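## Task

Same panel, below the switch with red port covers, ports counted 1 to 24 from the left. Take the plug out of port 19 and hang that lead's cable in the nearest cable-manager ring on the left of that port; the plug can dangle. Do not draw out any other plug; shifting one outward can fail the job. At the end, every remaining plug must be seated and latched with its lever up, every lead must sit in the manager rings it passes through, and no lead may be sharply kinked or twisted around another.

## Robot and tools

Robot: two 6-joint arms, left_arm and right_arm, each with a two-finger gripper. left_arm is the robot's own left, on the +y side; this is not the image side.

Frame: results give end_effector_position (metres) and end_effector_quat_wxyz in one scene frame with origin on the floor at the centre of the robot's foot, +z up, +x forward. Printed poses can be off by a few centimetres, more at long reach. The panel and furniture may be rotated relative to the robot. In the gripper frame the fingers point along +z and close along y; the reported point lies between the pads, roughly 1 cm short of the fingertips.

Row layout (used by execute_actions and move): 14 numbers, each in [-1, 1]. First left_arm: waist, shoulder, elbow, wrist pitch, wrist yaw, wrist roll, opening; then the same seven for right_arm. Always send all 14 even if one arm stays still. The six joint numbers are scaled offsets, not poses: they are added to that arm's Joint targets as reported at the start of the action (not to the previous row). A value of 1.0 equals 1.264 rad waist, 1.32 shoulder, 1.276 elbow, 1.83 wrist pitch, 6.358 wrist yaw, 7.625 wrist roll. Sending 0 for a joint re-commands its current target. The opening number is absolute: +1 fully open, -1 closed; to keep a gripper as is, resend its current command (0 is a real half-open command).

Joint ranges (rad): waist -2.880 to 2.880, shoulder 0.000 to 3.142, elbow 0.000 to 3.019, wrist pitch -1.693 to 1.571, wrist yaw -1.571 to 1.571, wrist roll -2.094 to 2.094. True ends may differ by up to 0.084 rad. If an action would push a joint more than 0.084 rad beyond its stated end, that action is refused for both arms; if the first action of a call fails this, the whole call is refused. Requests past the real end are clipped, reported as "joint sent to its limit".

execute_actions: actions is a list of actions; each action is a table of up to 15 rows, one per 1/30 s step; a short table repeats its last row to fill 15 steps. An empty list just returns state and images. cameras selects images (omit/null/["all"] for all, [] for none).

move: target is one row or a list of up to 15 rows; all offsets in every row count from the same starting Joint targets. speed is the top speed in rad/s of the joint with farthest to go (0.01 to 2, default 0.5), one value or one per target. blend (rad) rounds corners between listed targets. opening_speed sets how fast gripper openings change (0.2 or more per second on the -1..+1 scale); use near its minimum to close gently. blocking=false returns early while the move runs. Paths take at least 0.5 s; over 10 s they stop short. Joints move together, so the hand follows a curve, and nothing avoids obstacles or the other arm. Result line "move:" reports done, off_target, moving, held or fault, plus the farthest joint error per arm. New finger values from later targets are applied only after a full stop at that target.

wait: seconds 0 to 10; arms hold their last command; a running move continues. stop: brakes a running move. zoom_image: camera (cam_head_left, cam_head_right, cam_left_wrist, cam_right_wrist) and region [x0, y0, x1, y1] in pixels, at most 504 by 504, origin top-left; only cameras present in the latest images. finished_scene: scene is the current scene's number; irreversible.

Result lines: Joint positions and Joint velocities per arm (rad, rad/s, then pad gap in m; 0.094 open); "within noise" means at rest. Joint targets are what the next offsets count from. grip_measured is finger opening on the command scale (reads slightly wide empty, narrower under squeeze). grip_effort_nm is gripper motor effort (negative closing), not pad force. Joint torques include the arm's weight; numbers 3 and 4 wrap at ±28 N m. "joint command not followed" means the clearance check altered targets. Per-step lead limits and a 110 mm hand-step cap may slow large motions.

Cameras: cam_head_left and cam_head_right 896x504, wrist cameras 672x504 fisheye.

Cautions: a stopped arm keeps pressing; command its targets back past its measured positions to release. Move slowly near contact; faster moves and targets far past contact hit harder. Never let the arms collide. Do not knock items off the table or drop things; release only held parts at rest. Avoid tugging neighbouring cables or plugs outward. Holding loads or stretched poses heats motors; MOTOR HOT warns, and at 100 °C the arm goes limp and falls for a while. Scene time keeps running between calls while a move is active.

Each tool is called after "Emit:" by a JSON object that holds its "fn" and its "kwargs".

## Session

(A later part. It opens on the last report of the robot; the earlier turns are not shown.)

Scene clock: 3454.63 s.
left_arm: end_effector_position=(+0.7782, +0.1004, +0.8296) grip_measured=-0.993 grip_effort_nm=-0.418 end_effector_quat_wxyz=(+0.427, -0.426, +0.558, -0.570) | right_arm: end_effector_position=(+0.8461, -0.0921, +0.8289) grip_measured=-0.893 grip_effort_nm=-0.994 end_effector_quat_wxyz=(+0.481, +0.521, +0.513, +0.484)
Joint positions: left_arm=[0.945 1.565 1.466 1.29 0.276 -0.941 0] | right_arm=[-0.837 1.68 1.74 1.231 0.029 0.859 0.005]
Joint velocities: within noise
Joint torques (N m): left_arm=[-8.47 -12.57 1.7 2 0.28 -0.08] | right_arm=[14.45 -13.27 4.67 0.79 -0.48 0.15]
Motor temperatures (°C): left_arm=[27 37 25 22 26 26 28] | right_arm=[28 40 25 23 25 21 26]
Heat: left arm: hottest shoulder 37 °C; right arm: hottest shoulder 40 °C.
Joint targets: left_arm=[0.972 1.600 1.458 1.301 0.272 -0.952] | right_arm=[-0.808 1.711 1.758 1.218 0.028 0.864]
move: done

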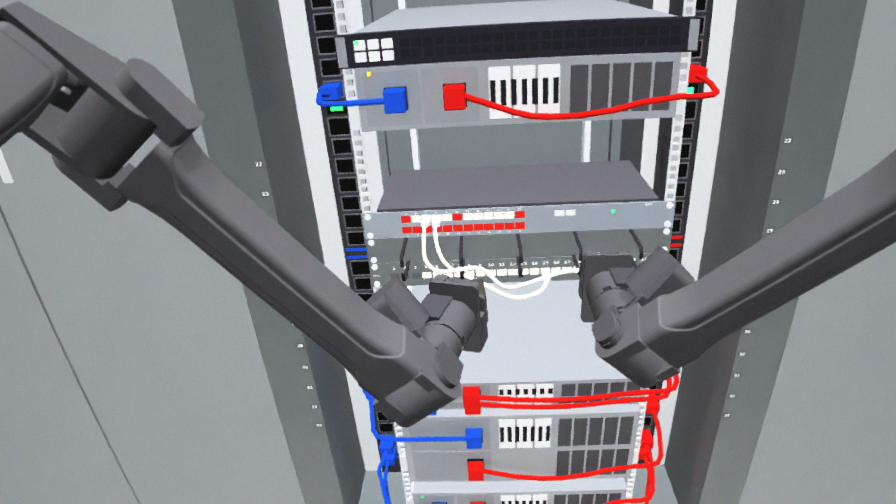

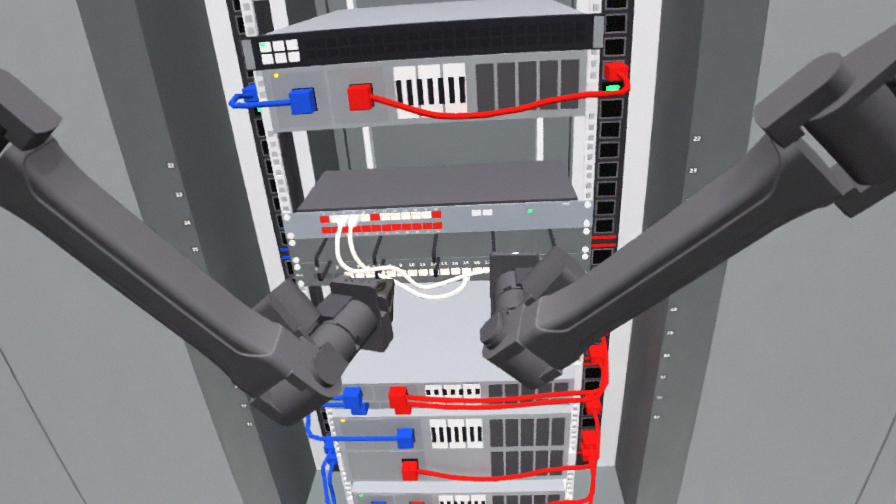

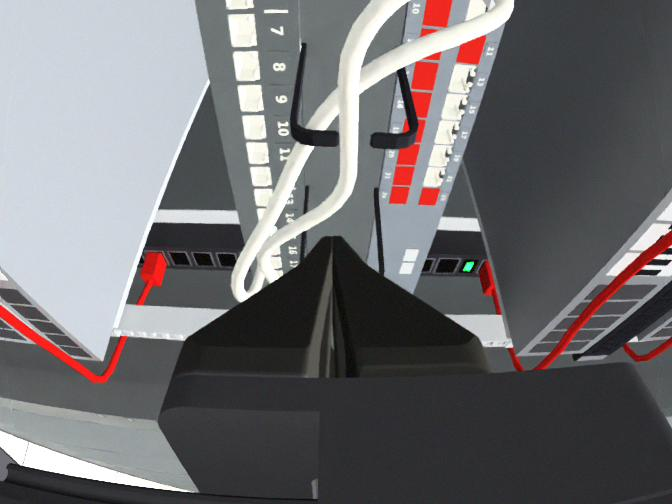

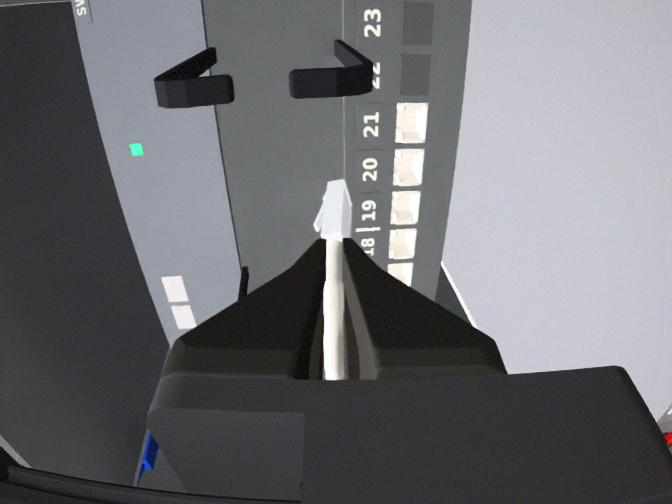

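Emit:
{"fn": "move", "kwargs": {"target": [[0,-0.0053,0.0423,-0.012,0,0,-1,0,0,0,0,0,0,-0.97],[0,0.0015,0.1105,-0.0585,0,0,-1,0,0,0,0,0,0,-0.97]], "speed": 0.08, "blend": [0.01,0]}}

Emit:
{"fn": "zoom_image", "kwargs": {"camera": "cam_left_wrist", "region": [230, 80, 470, 320]}}

Emit:
{"fn": "zoom_image", "kwargs": {"camera": "cam_head_left", "region": [430, 230, 530, 300]}}

Scene clock: 3472.77 s.
left_arm: end_effector_position=(+0.8164, +0.1076, +0.8369) grip_measured=-0.993 grip_effort_nm=-0.413 end_effector_quat_wxyz=(+0.434, -0.425, +0.553, -0.571) | right_arm: end_effector_position=(+0.8458, -0.0914, +0.8288) grip_measured=-0.893 grip_effort_nm=-0.999 end_effector_quat_wxyz=(+0.481, +0.521, +0.513, +0.484)
Joint positions: left_arm=[0.945 1.567 1.568 1.206 0.276 -0.941 0] | right_arm=[-0.837 1.68 1.74 1.231 0.029 0.859 0.005]
Joint velocities: within noise
Joint torques (N m): left_arm=[-8.53 -13.39 5.34 1.03 0.27 -0.08] | right_arm=[14.45 -13.39 4.72 0.87 -0.45 0.14]
Motor temperatures (°C): left_arm=[27 37 25 22 26 26 28] | right_arm=[29 40 25 23 25 21 26]
Heat: left arm: hottest shoulder 37 °C; right arm: hottest shoulder 40 °C.
Joint targets: left_arm=[0.972 1.602 1.599 1.194 0.272 -0.952] | right_arm=[-0.808 1.711 1.758 1.218 0.028 0.864]
move: done

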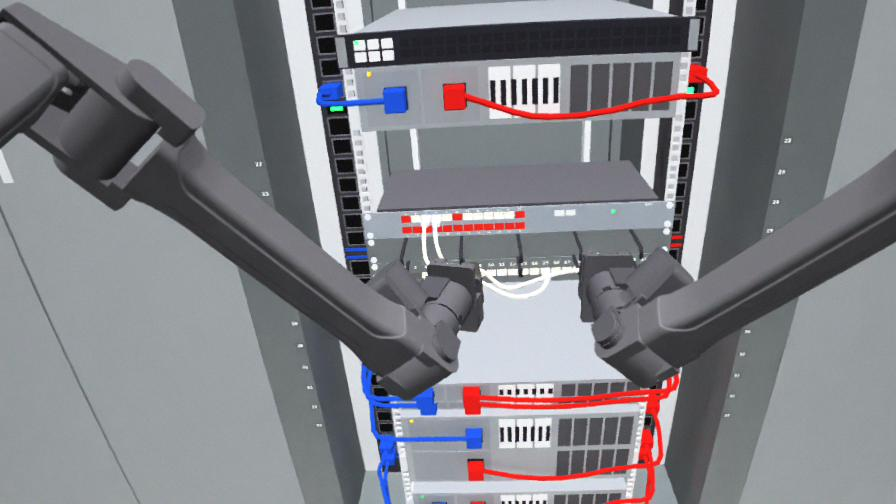

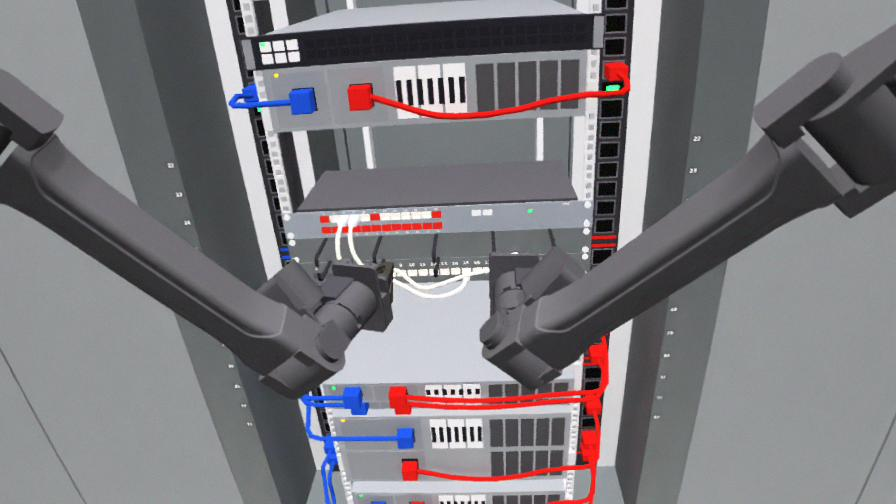

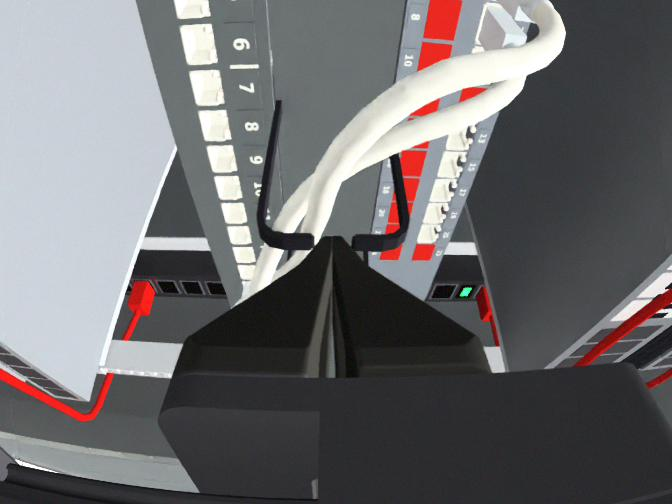

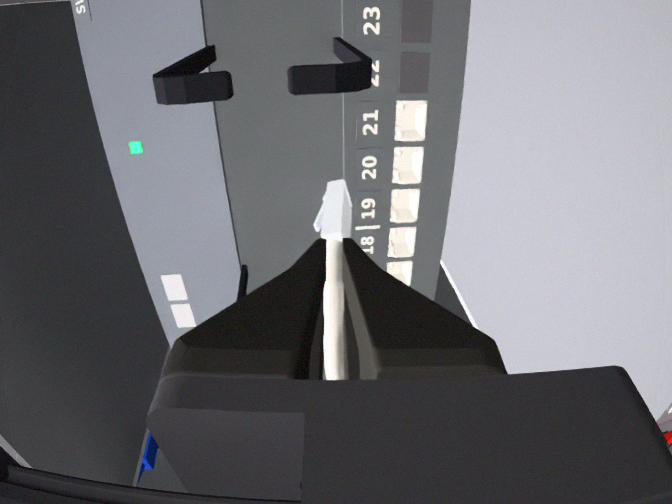

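Scaled by 2.100 from the camera's 672x504 image, which has a finer 960x720 frame.

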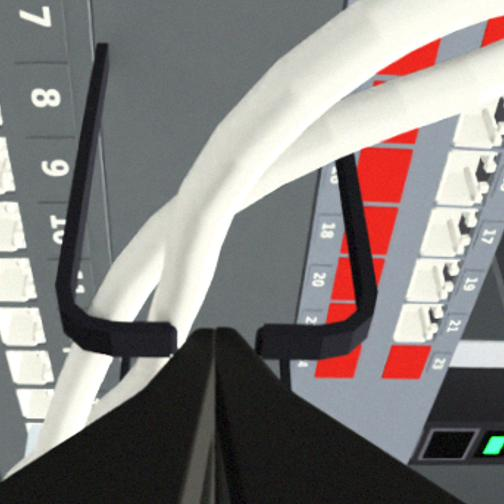

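Scaled by 5.040 from the camera's 896x504 image, which has a finer 1280x720 frame.

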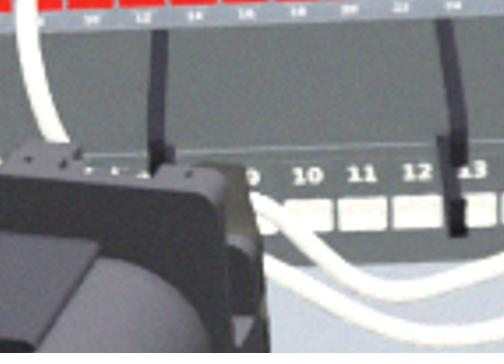

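Emit:
{"fn": "move", "kwargs": {"target": [[0,0,-0.03,0.008,0,0,-1,0,0,0,0,0,0,-0.97],[0,-0.006,-0.13,0.07,0,0,-1,0,0,0,0,0,0,-0.97]], "speed": 0.1, "blend": [0.01,0]}}

Emit:
{"fn": "zoom_image", "kwargs": {"camera": "cam_left_wrist", "region": [230, 0, 470, 240]}}

Emit:
{"fn": "zoom_image", "kwargs": {"camera": "cam_head_left", "region": [440, 250, 490, 290]}}

Emit:
{"fn": "zoom_image", "kwargs": {"camera": "cam_head_left", "region": [420, 210, 620, 310]}}

Scene clock: 3484.73 s.
left_arm: end_effector_position=(+0.7678, +0.0979, +0.8270) grip_measured=-0.993 grip_effort_nm=-0.413 end_effector_quat_wxyz=(+0.424, -0.427, +0.560, -0.570) | right_arm: end_effector_position=(+0.8458, -0.0914, +0.8288) grip_measured=-0.893 grip_effort_nm=-0.994 end_effector_quat_wxyz=(+0.481, +0.521, +0.513, +0.484)
Joint positions: left_arm=[0.945 1.567 1.441 1.309 0.276 -0.941 0] | right_arm=[-0.837 1.68 1.74 1.231 0.029 0.859 0.005]
Joint velocities: within noise
Joint torques (N m): left_arm=[-8.64 -12.86 1.57 2.09 0.27 -0.07] | right_arm=[14.15 -13.33 4.66 0.76 -0.47 0.15]
Motor temperatures (°C): left_arm=[27 38 26 22 26 26 28] | right_arm=[29 40 26 23 25 21 26]
Heat: left arm: hottest shoulder 38 °C; right arm: hottest shoulder 40 °C.
Joint targets: left_arm=[0.972 1.594 1.434 1.322 0.272 -0.952] | right_arm=[-0.808 1.711 1.758 1.218 0.028 0.864]
move: done

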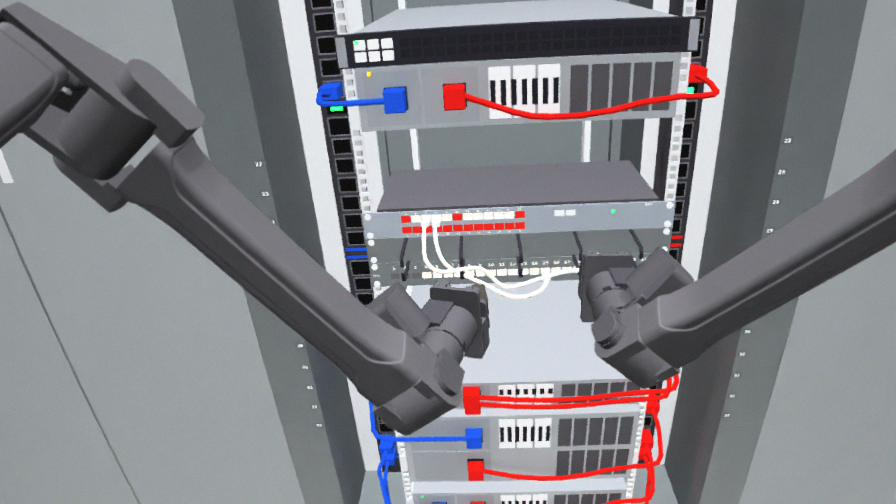

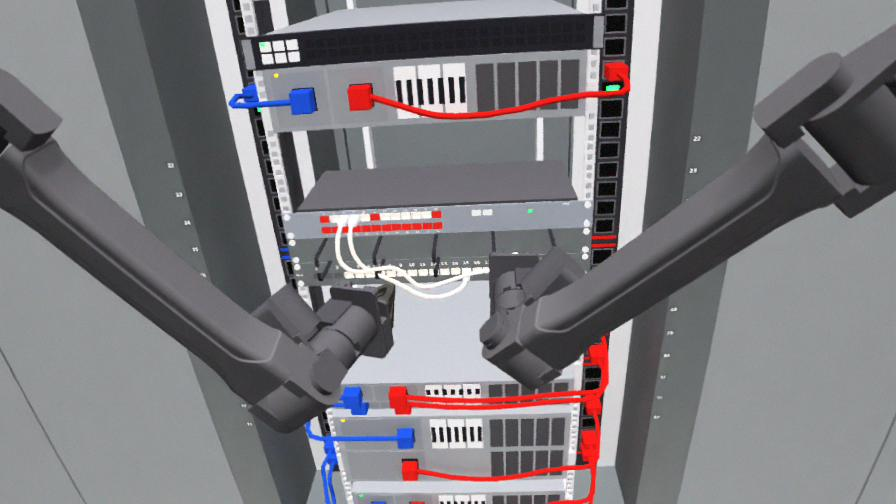

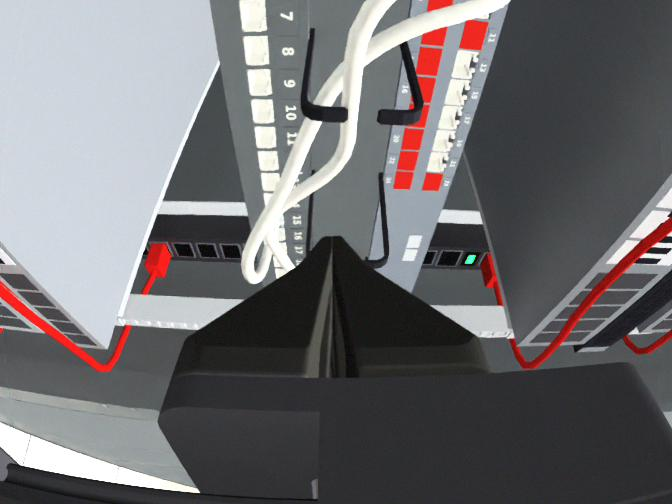

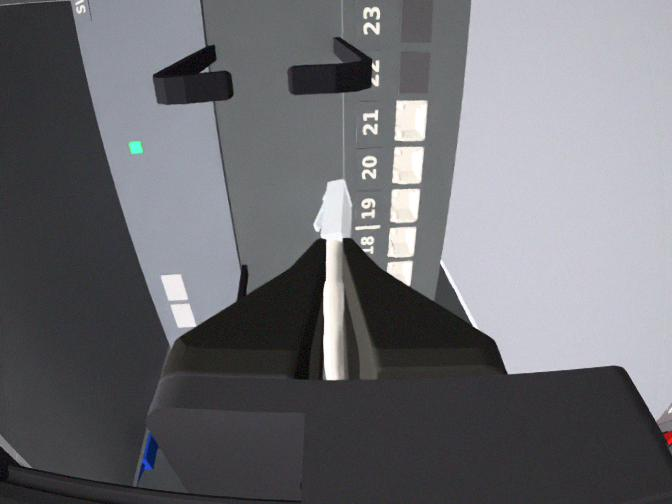

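Scaled by 2.100 from the camera's 672x504 image, which has a finer 960x720 frame.

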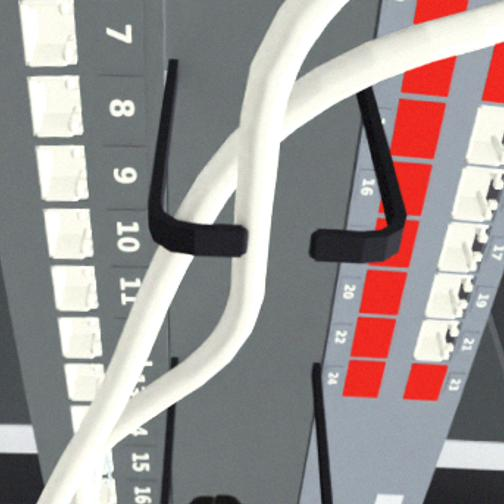

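Scaled by 10.080 from the camera's 896x504 image, which has a finer 1280x720 frame.

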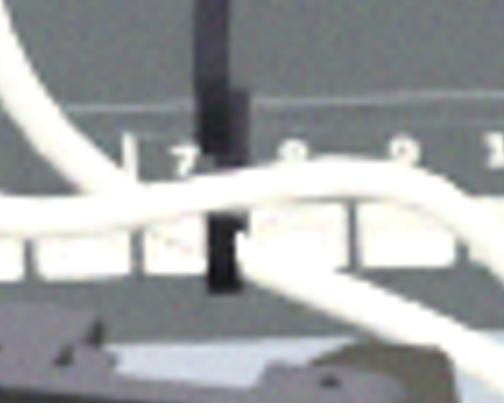

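Scaled by 2.520 from the camera's 896x504 image, which has a finer 1280x720 frame.

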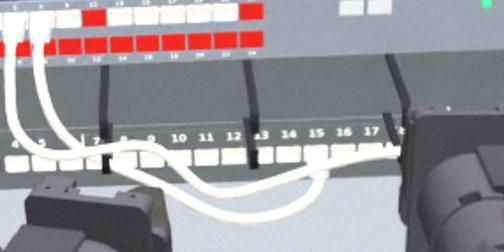

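Emit:
{"fn": "move", "kwargs": {"target": [[0,0,0,0,0,0,-1,0,0,0,0,0,0,-0.8]], "opening_speed": 0.2}}

Emit:
{"fn": "zoom_image", "kwargs": {"camera": "cam_left_wrist", "region": [230, 0, 470, 240]}}

Emit:
{"fn": "zoom_image", "kwargs": {"camera": "cam_head_left", "region": [440, 250, 490, 290]}}

Emit:
{"fn": "zoom_image", "kwargs": {"camera": "cam_right_wrist", "region": [240, 130, 440, 330]}}

Scene clock: 3504.17 s.
left_arm: end_effector_position=(+0.7679, +0.0981, +0.8273) grip_measured=-0.993 grip_effort_nm=-0.418 end_effector_quat_wxyz=(+0.425, -0.427, +0.559, -0.570) | right_arm: end_effector_position=(+0.8442, -0.0876, +0.8275) grip_measured=-0.802 grip_effort_nm=0.105 end_effector_quat_wxyz=(+0.478, +0.522, +0.514, +0.484)
Joint positions: left_arm=[0.945 1.567 1.441 1.311 0.276 -0.941 0] | right_arm=[-0.833 1.685 1.74 1.229 0.031 0.859 0.009]
Joint velocities: within noise
Joint torques (N m): left_arm=[-8.53 -12.75 1.52 2.04 0.27 -0.08] | right_arm=[14.33 -13.74 4.64 0.81 -0.54 0.14]
Motor temperatures (°C): left_arm=[27 39 25 22 26 26 28] | right_arm=[29 39 26 23 25 21 27]
Heat: left arm: hottest shoulder 39 °C; right arm: hottest shoulder 39 °C.
Joint targets: left_arm=[0.972 1.594 1.434 1.323 0.272 -0.952] | right_arm=[-0.808 1.711 1.758 1.218 0.028 0.864]
move: done

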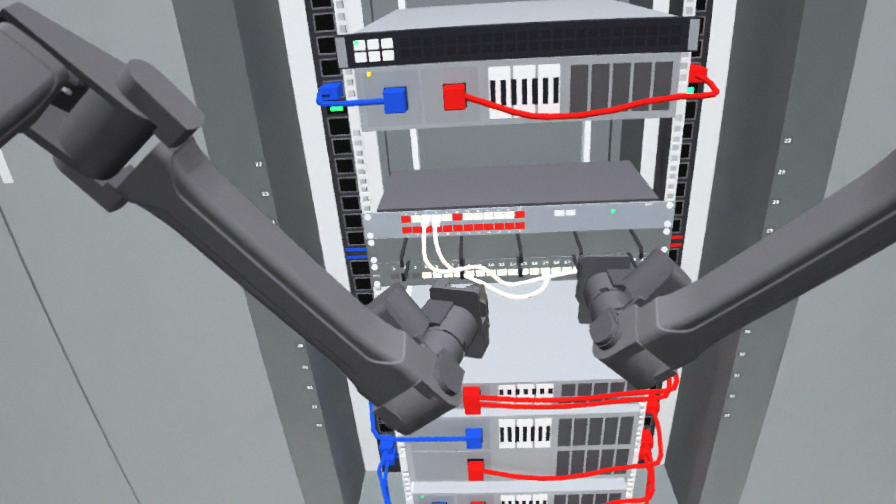

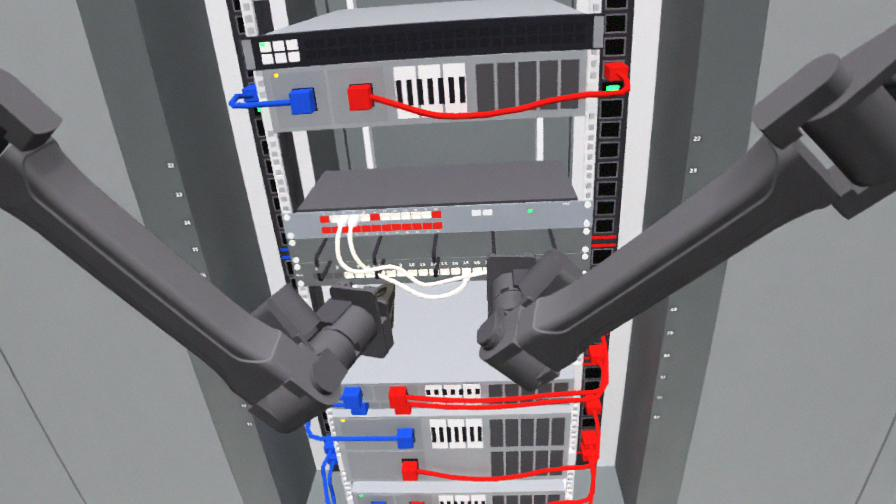

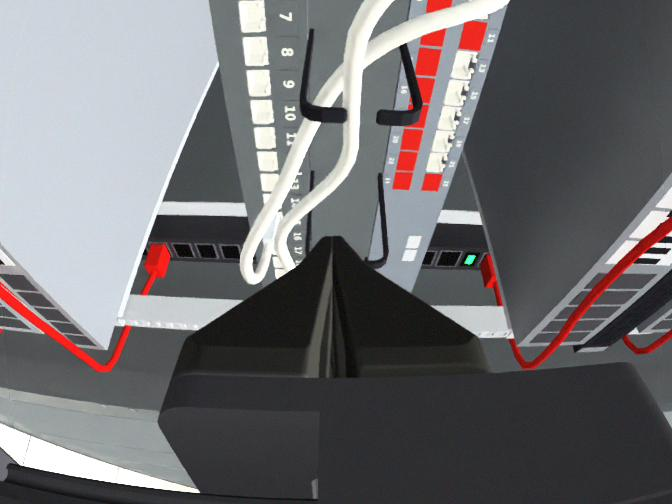

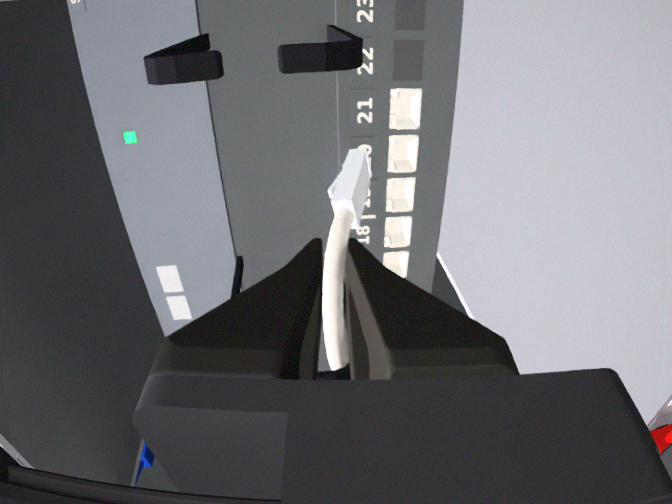

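Scaled by 2.100 from the camera's 672x504 image, which has a finer 960x720 frame.

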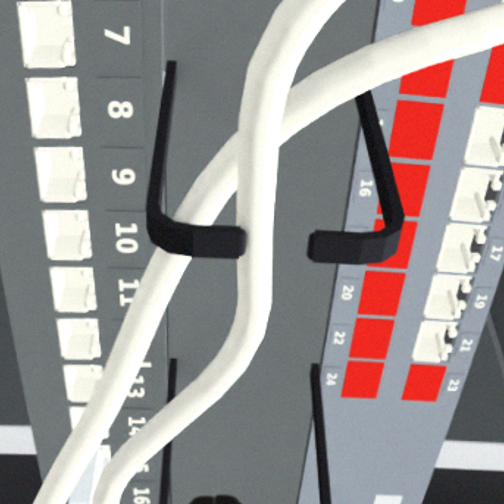

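Scaled by 10.080 from the camera's 896x504 image, which has a finer 1280x720 frame.

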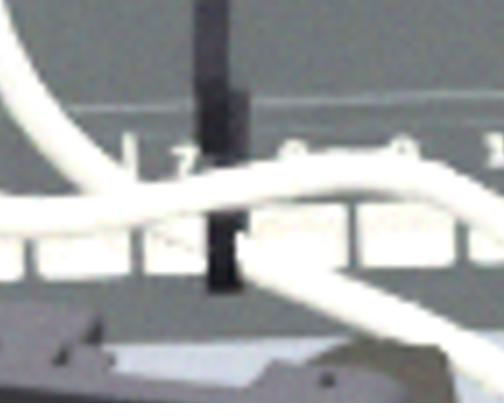

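Scaled by 2.520 from the camera's 672x504 image, which has a finer 960x720 frame.

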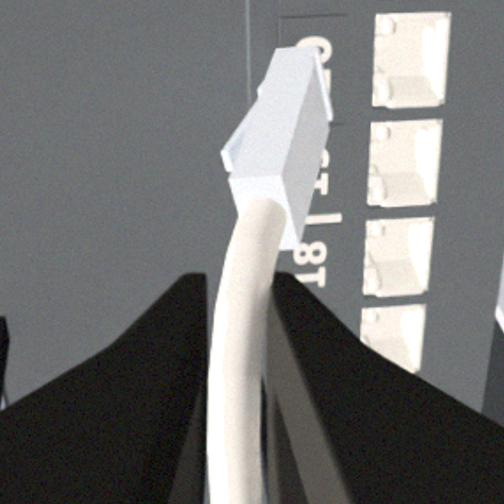

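Emit:
{"fn": "move", "kwargs": {"target": [[0,0.0,0.0612,-0.0325,0,0,-1,0,0,0,0,0,0,-0.8],[0,0.008,0.1294,-0.07,0,0,-1,0,0,0,0,0,0,-0.8]], "speed": 0.08, "blend": [0.01,0]}}

Emit:
{"fn": "zoom_image", "kwargs": {"camera": "cam_left_wrist", "region": [230, 80, 470, 320]}}

Scene clock: 3525.07 s.
left_arm: end_effector_position=(+0.8164, +0.1063, +0.8351) grip_measured=-0.993 grip_effort_nm=-0.413 end_effector_quat_wxyz=(+0.432, -0.425, +0.554, -0.571) | right_arm: end_effector_position=(+0.8442, -0.0876, +0.8275) grip_measured=-0.801 grip_effort_nm=0.110 end_effector_quat_wxyz=(+0.478, +0.522, +0.514, +0.484)
Joint positions: left_arm=[0.945 1.57 1.572 1.202 0.276 -0.941 0] | right_arm=[-0.833 1.685 1.74 1.229 0.031 0.859 0.009]
Joint velocities: within noise
Joint torques (N m): left_arm=[-8.59 -13.39 4.96 1.22 0.28 -0.08] | right_arm=[14.21 -13.8 4.6 0.88 -0.53 0.14]
Motor temperatures (°C): left_arm=[27 40 25 22 26 26 28] | right_arm=[30 40 26 23 26 21 25]
Heat: left arm: hottest shoulder 40 °C; right arm: hottest shoulder 40 °C.
Joint targets: left_arm=[0.972 1.604 1.599 1.194 0.271 -0.952] | right_arm=[-0.808 1.711 1.758 1.218 0.028 0.864]
move: done

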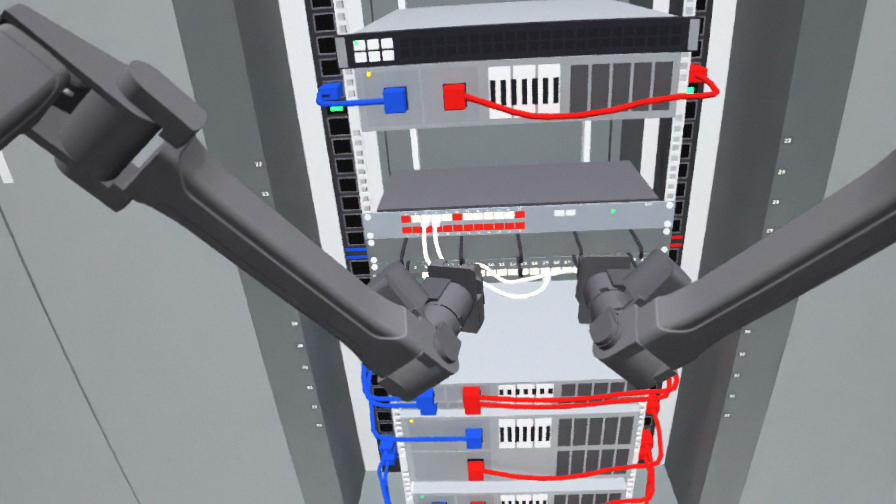

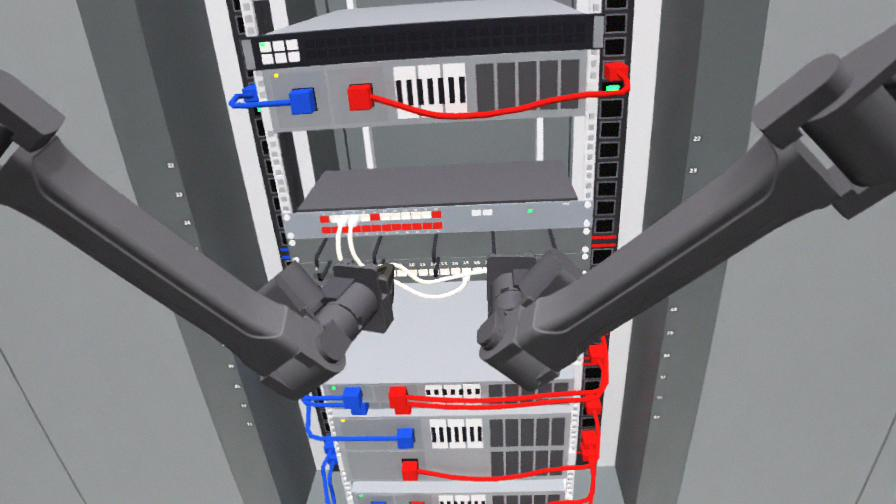

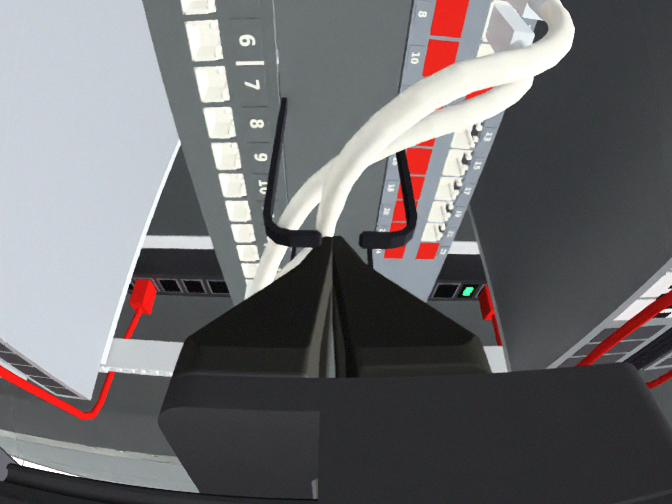

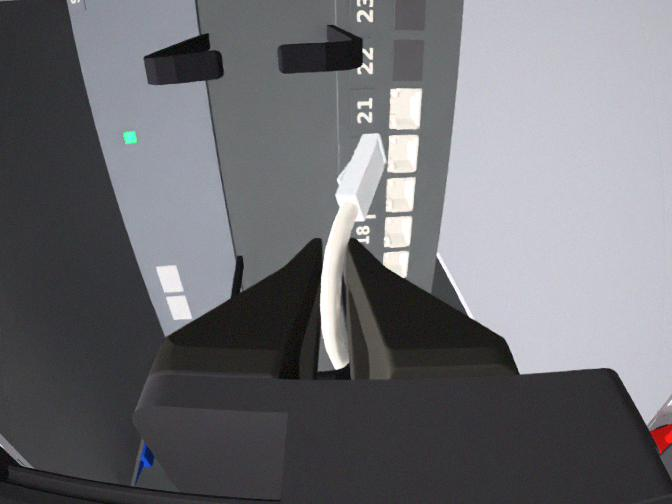

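Scaled by 2.100 from the camera's 672x504 image, which has a finer 960x720 frame.

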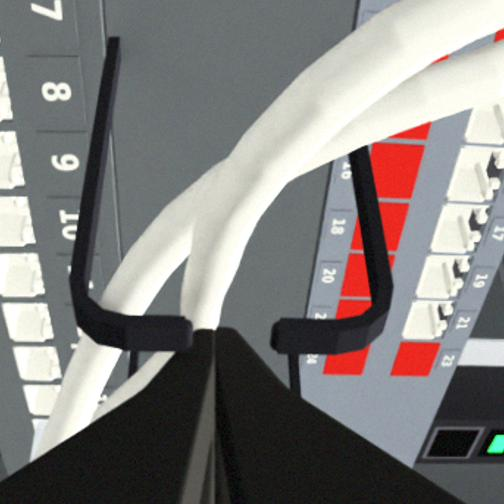

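Emit:
{"fn": "move", "kwargs": {"target": [[0,0.002,0.017,-0.01,0,0,-1,0,0,0,0,0,0,-0.8],[0.008,0.016,0.03,-0.0085,0,0,-1,0,0,0,0,0,0,-0.8]], "speed": 0.06}}

Emit:
{"fn": "zoom_image", "kwargs": {"camera": "cam_left_wrist", "region": [230, 80, 470, 320]}}

Scene clock: 3537.63 s.
left_arm: end_effector_position=(+0.8217, +0.1025, +0.8278) grip_measured=-0.993 grip_effort_nm=-0.418 end_effector_quat_wxyz=(+0.431, -0.425, +0.555, -0.570) | right_arm: end_effector_position=(+0.8442, -0.0876, +0.8275) grip_measured=-0.801 grip_effort_nm=0.105 end_effector_quat_wxyz=(+0.478, +0.522, +0.514, +0.484)
Joint positions: left_arm=[0.946 1.592 1.607 1.186 0.276 -0.941 0] | right_arm=[-0.833 1.685 1.74 1.229 0.031 0.859 0.009]
Joint velocities: within noise
Joint torques (N m): left_arm=[-7.88 -13.74 5.31 1.26 0.28 -0.07] | right_arm=[14.04 -13.86 4.71 0.91 -0.53 0.13]
Motor temperatures (°C): left_arm=[27 38 26 22 26 26 28] | right_arm=[30 40 26 23 26 21 25]
Heat: left arm: hottest shoulder 38 °C; right arm: hottest shoulder 40 °C.
Joint targets: left_arm=[0.982 1.626 1.637 1.179 0.272 -0.952] | right_arm=[-0.808 1.711 1.758 1.218 0.028 0.864]
move: off_target (left_arm); left_arm: the waist is farthest, 0.036 rad from its target

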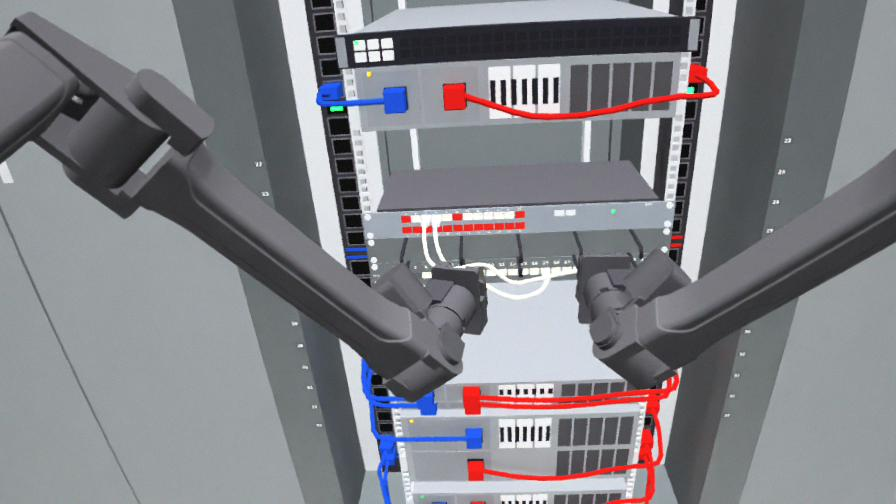

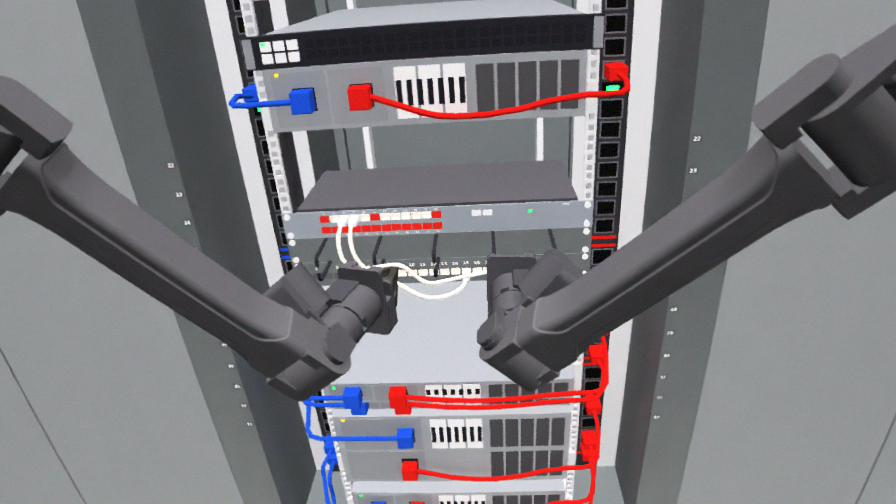

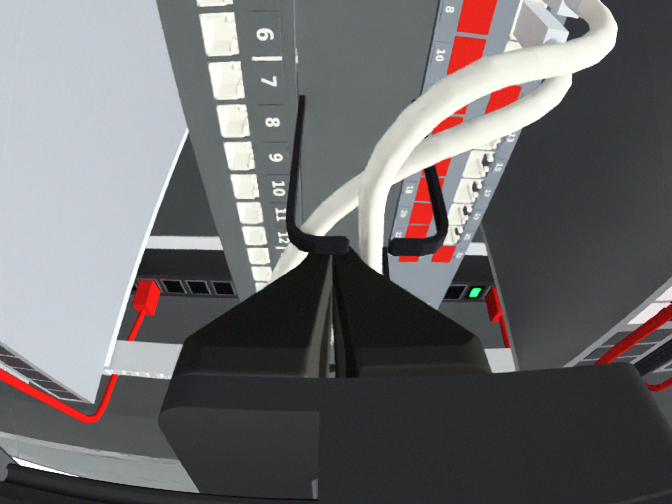

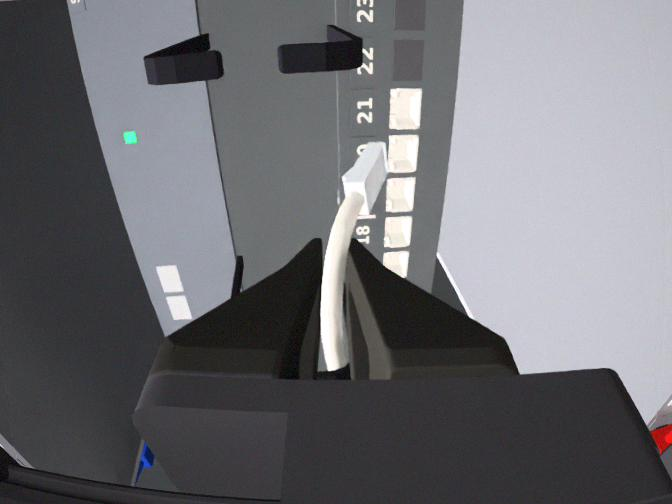

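Scaled by 2.100 from the camera's 672x504 image, which has a finer 960x720 frame.

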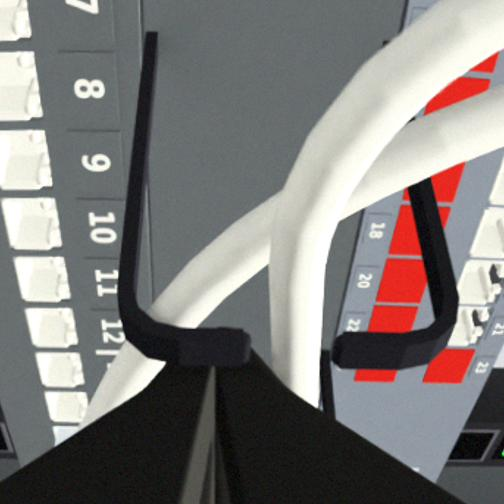

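Emit:
{"fn": "move", "kwargs": {"target": [[0,0,-0.1426,0.0656,0,0,-1,0,0,0,0,0,0,-0.8],[0,-0.075,-0.1426,0.0656,0,0,-1,0,0,0,0,0,0,-0.8]], "speed": 0.12}}

Emit:
{"fn": "zoom_image", "kwargs": {"camera": "cam_left_wrist", "region": [230, 40, 470, 280]}}

Emit:
{"fn": "zoom_image", "kwargs": {"camera": "cam_head_left", "region": [430, 230, 530, 300]}}

Scene clock: 3554.70 s.
left_arm: end_effector_position=(+0.7904, +0.1184, +0.8448) grip_measured=-0.993 grip_effort_nm=-0.418 end_effector_quat_wxyz=(+0.441, -0.423, +0.552, -0.568) | right_arm: end_effector_position=(+0.8442, -0.0876, +0.8275) grip_measured=-0.801 grip_effort_nm=0.110 end_effector_quat_wxyz=(+0.478, +0.522, +0.514, +0.484)
Joint positions: left_arm=[0.955 1.528 1.462 1.288 0.276 -0.941 0] | right_arm=[-0.833 1.685 1.74 1.229 0.031 0.859 0.009]
Joint velocities: within noise
Joint torques (N m): left_arm=[-7.94 -15.62 2 2 0.27 -0.07] | right_arm=[14.27 -13.45 4.6 0.76 -0.53 0.15]
Motor temperatures (°C): left_arm=[27 38 26 22 26 26 28] | right_arm=[30 40 26 23 26 21 25]
Heat: left arm: hottest shoulder 38 °C; right arm: hottest shoulder 40 °C.
Joint targets: left_arm=[0.982 1.527 1.455 1.299 0.271 -0.952] | right_arm=[-0.808 1.711 1.758 1.218 0.028 0.864]
move: done

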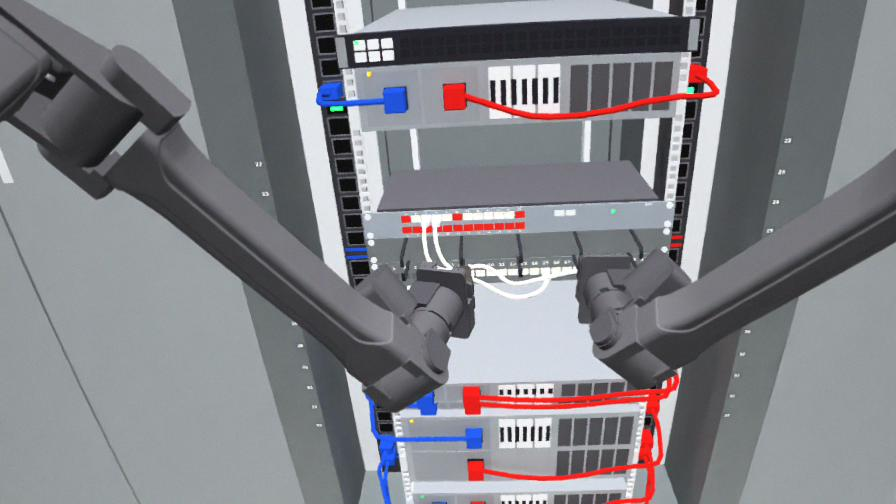

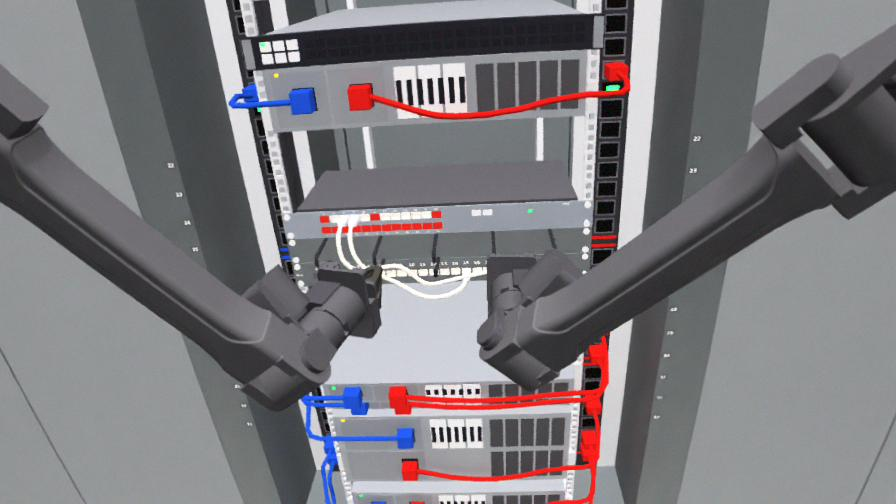

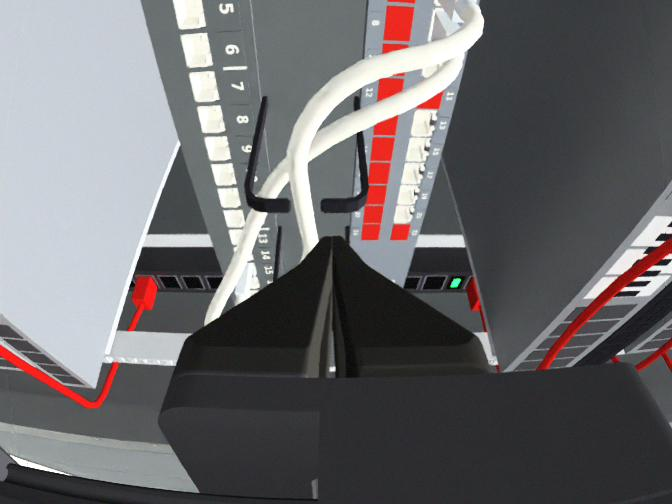

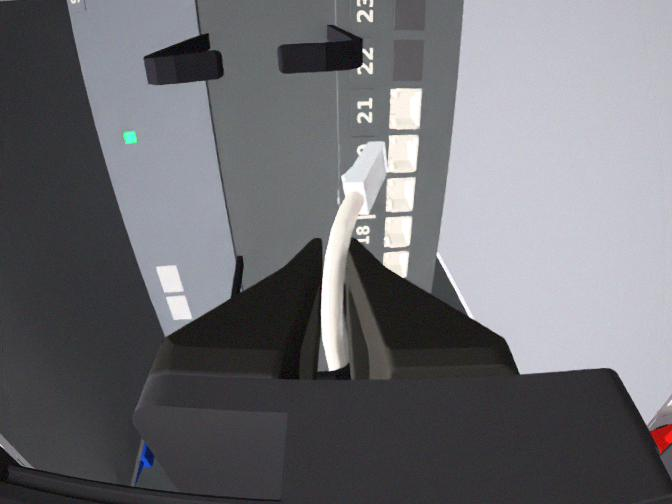

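Scaled by 2.100 from the camera's 672x504 image, which has a finer 960x720 frame.

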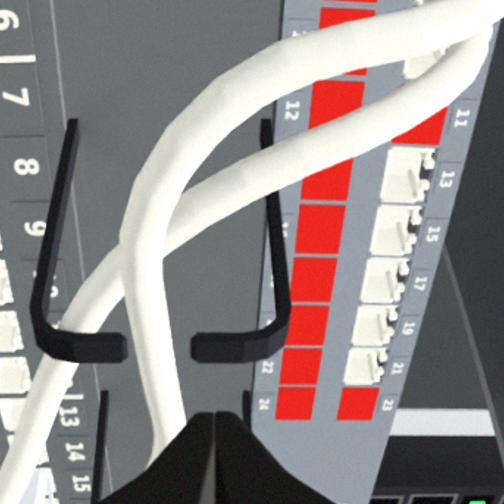

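Scaled by 5.040 from the camera's 896x504 image, which has a finer 1280x720 frame.

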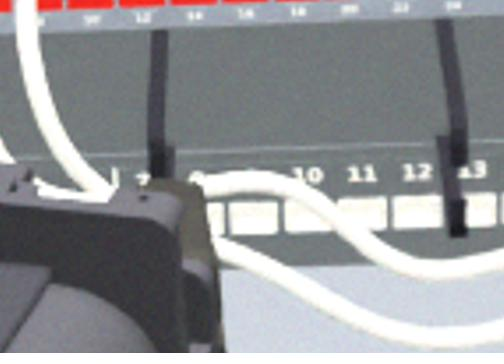

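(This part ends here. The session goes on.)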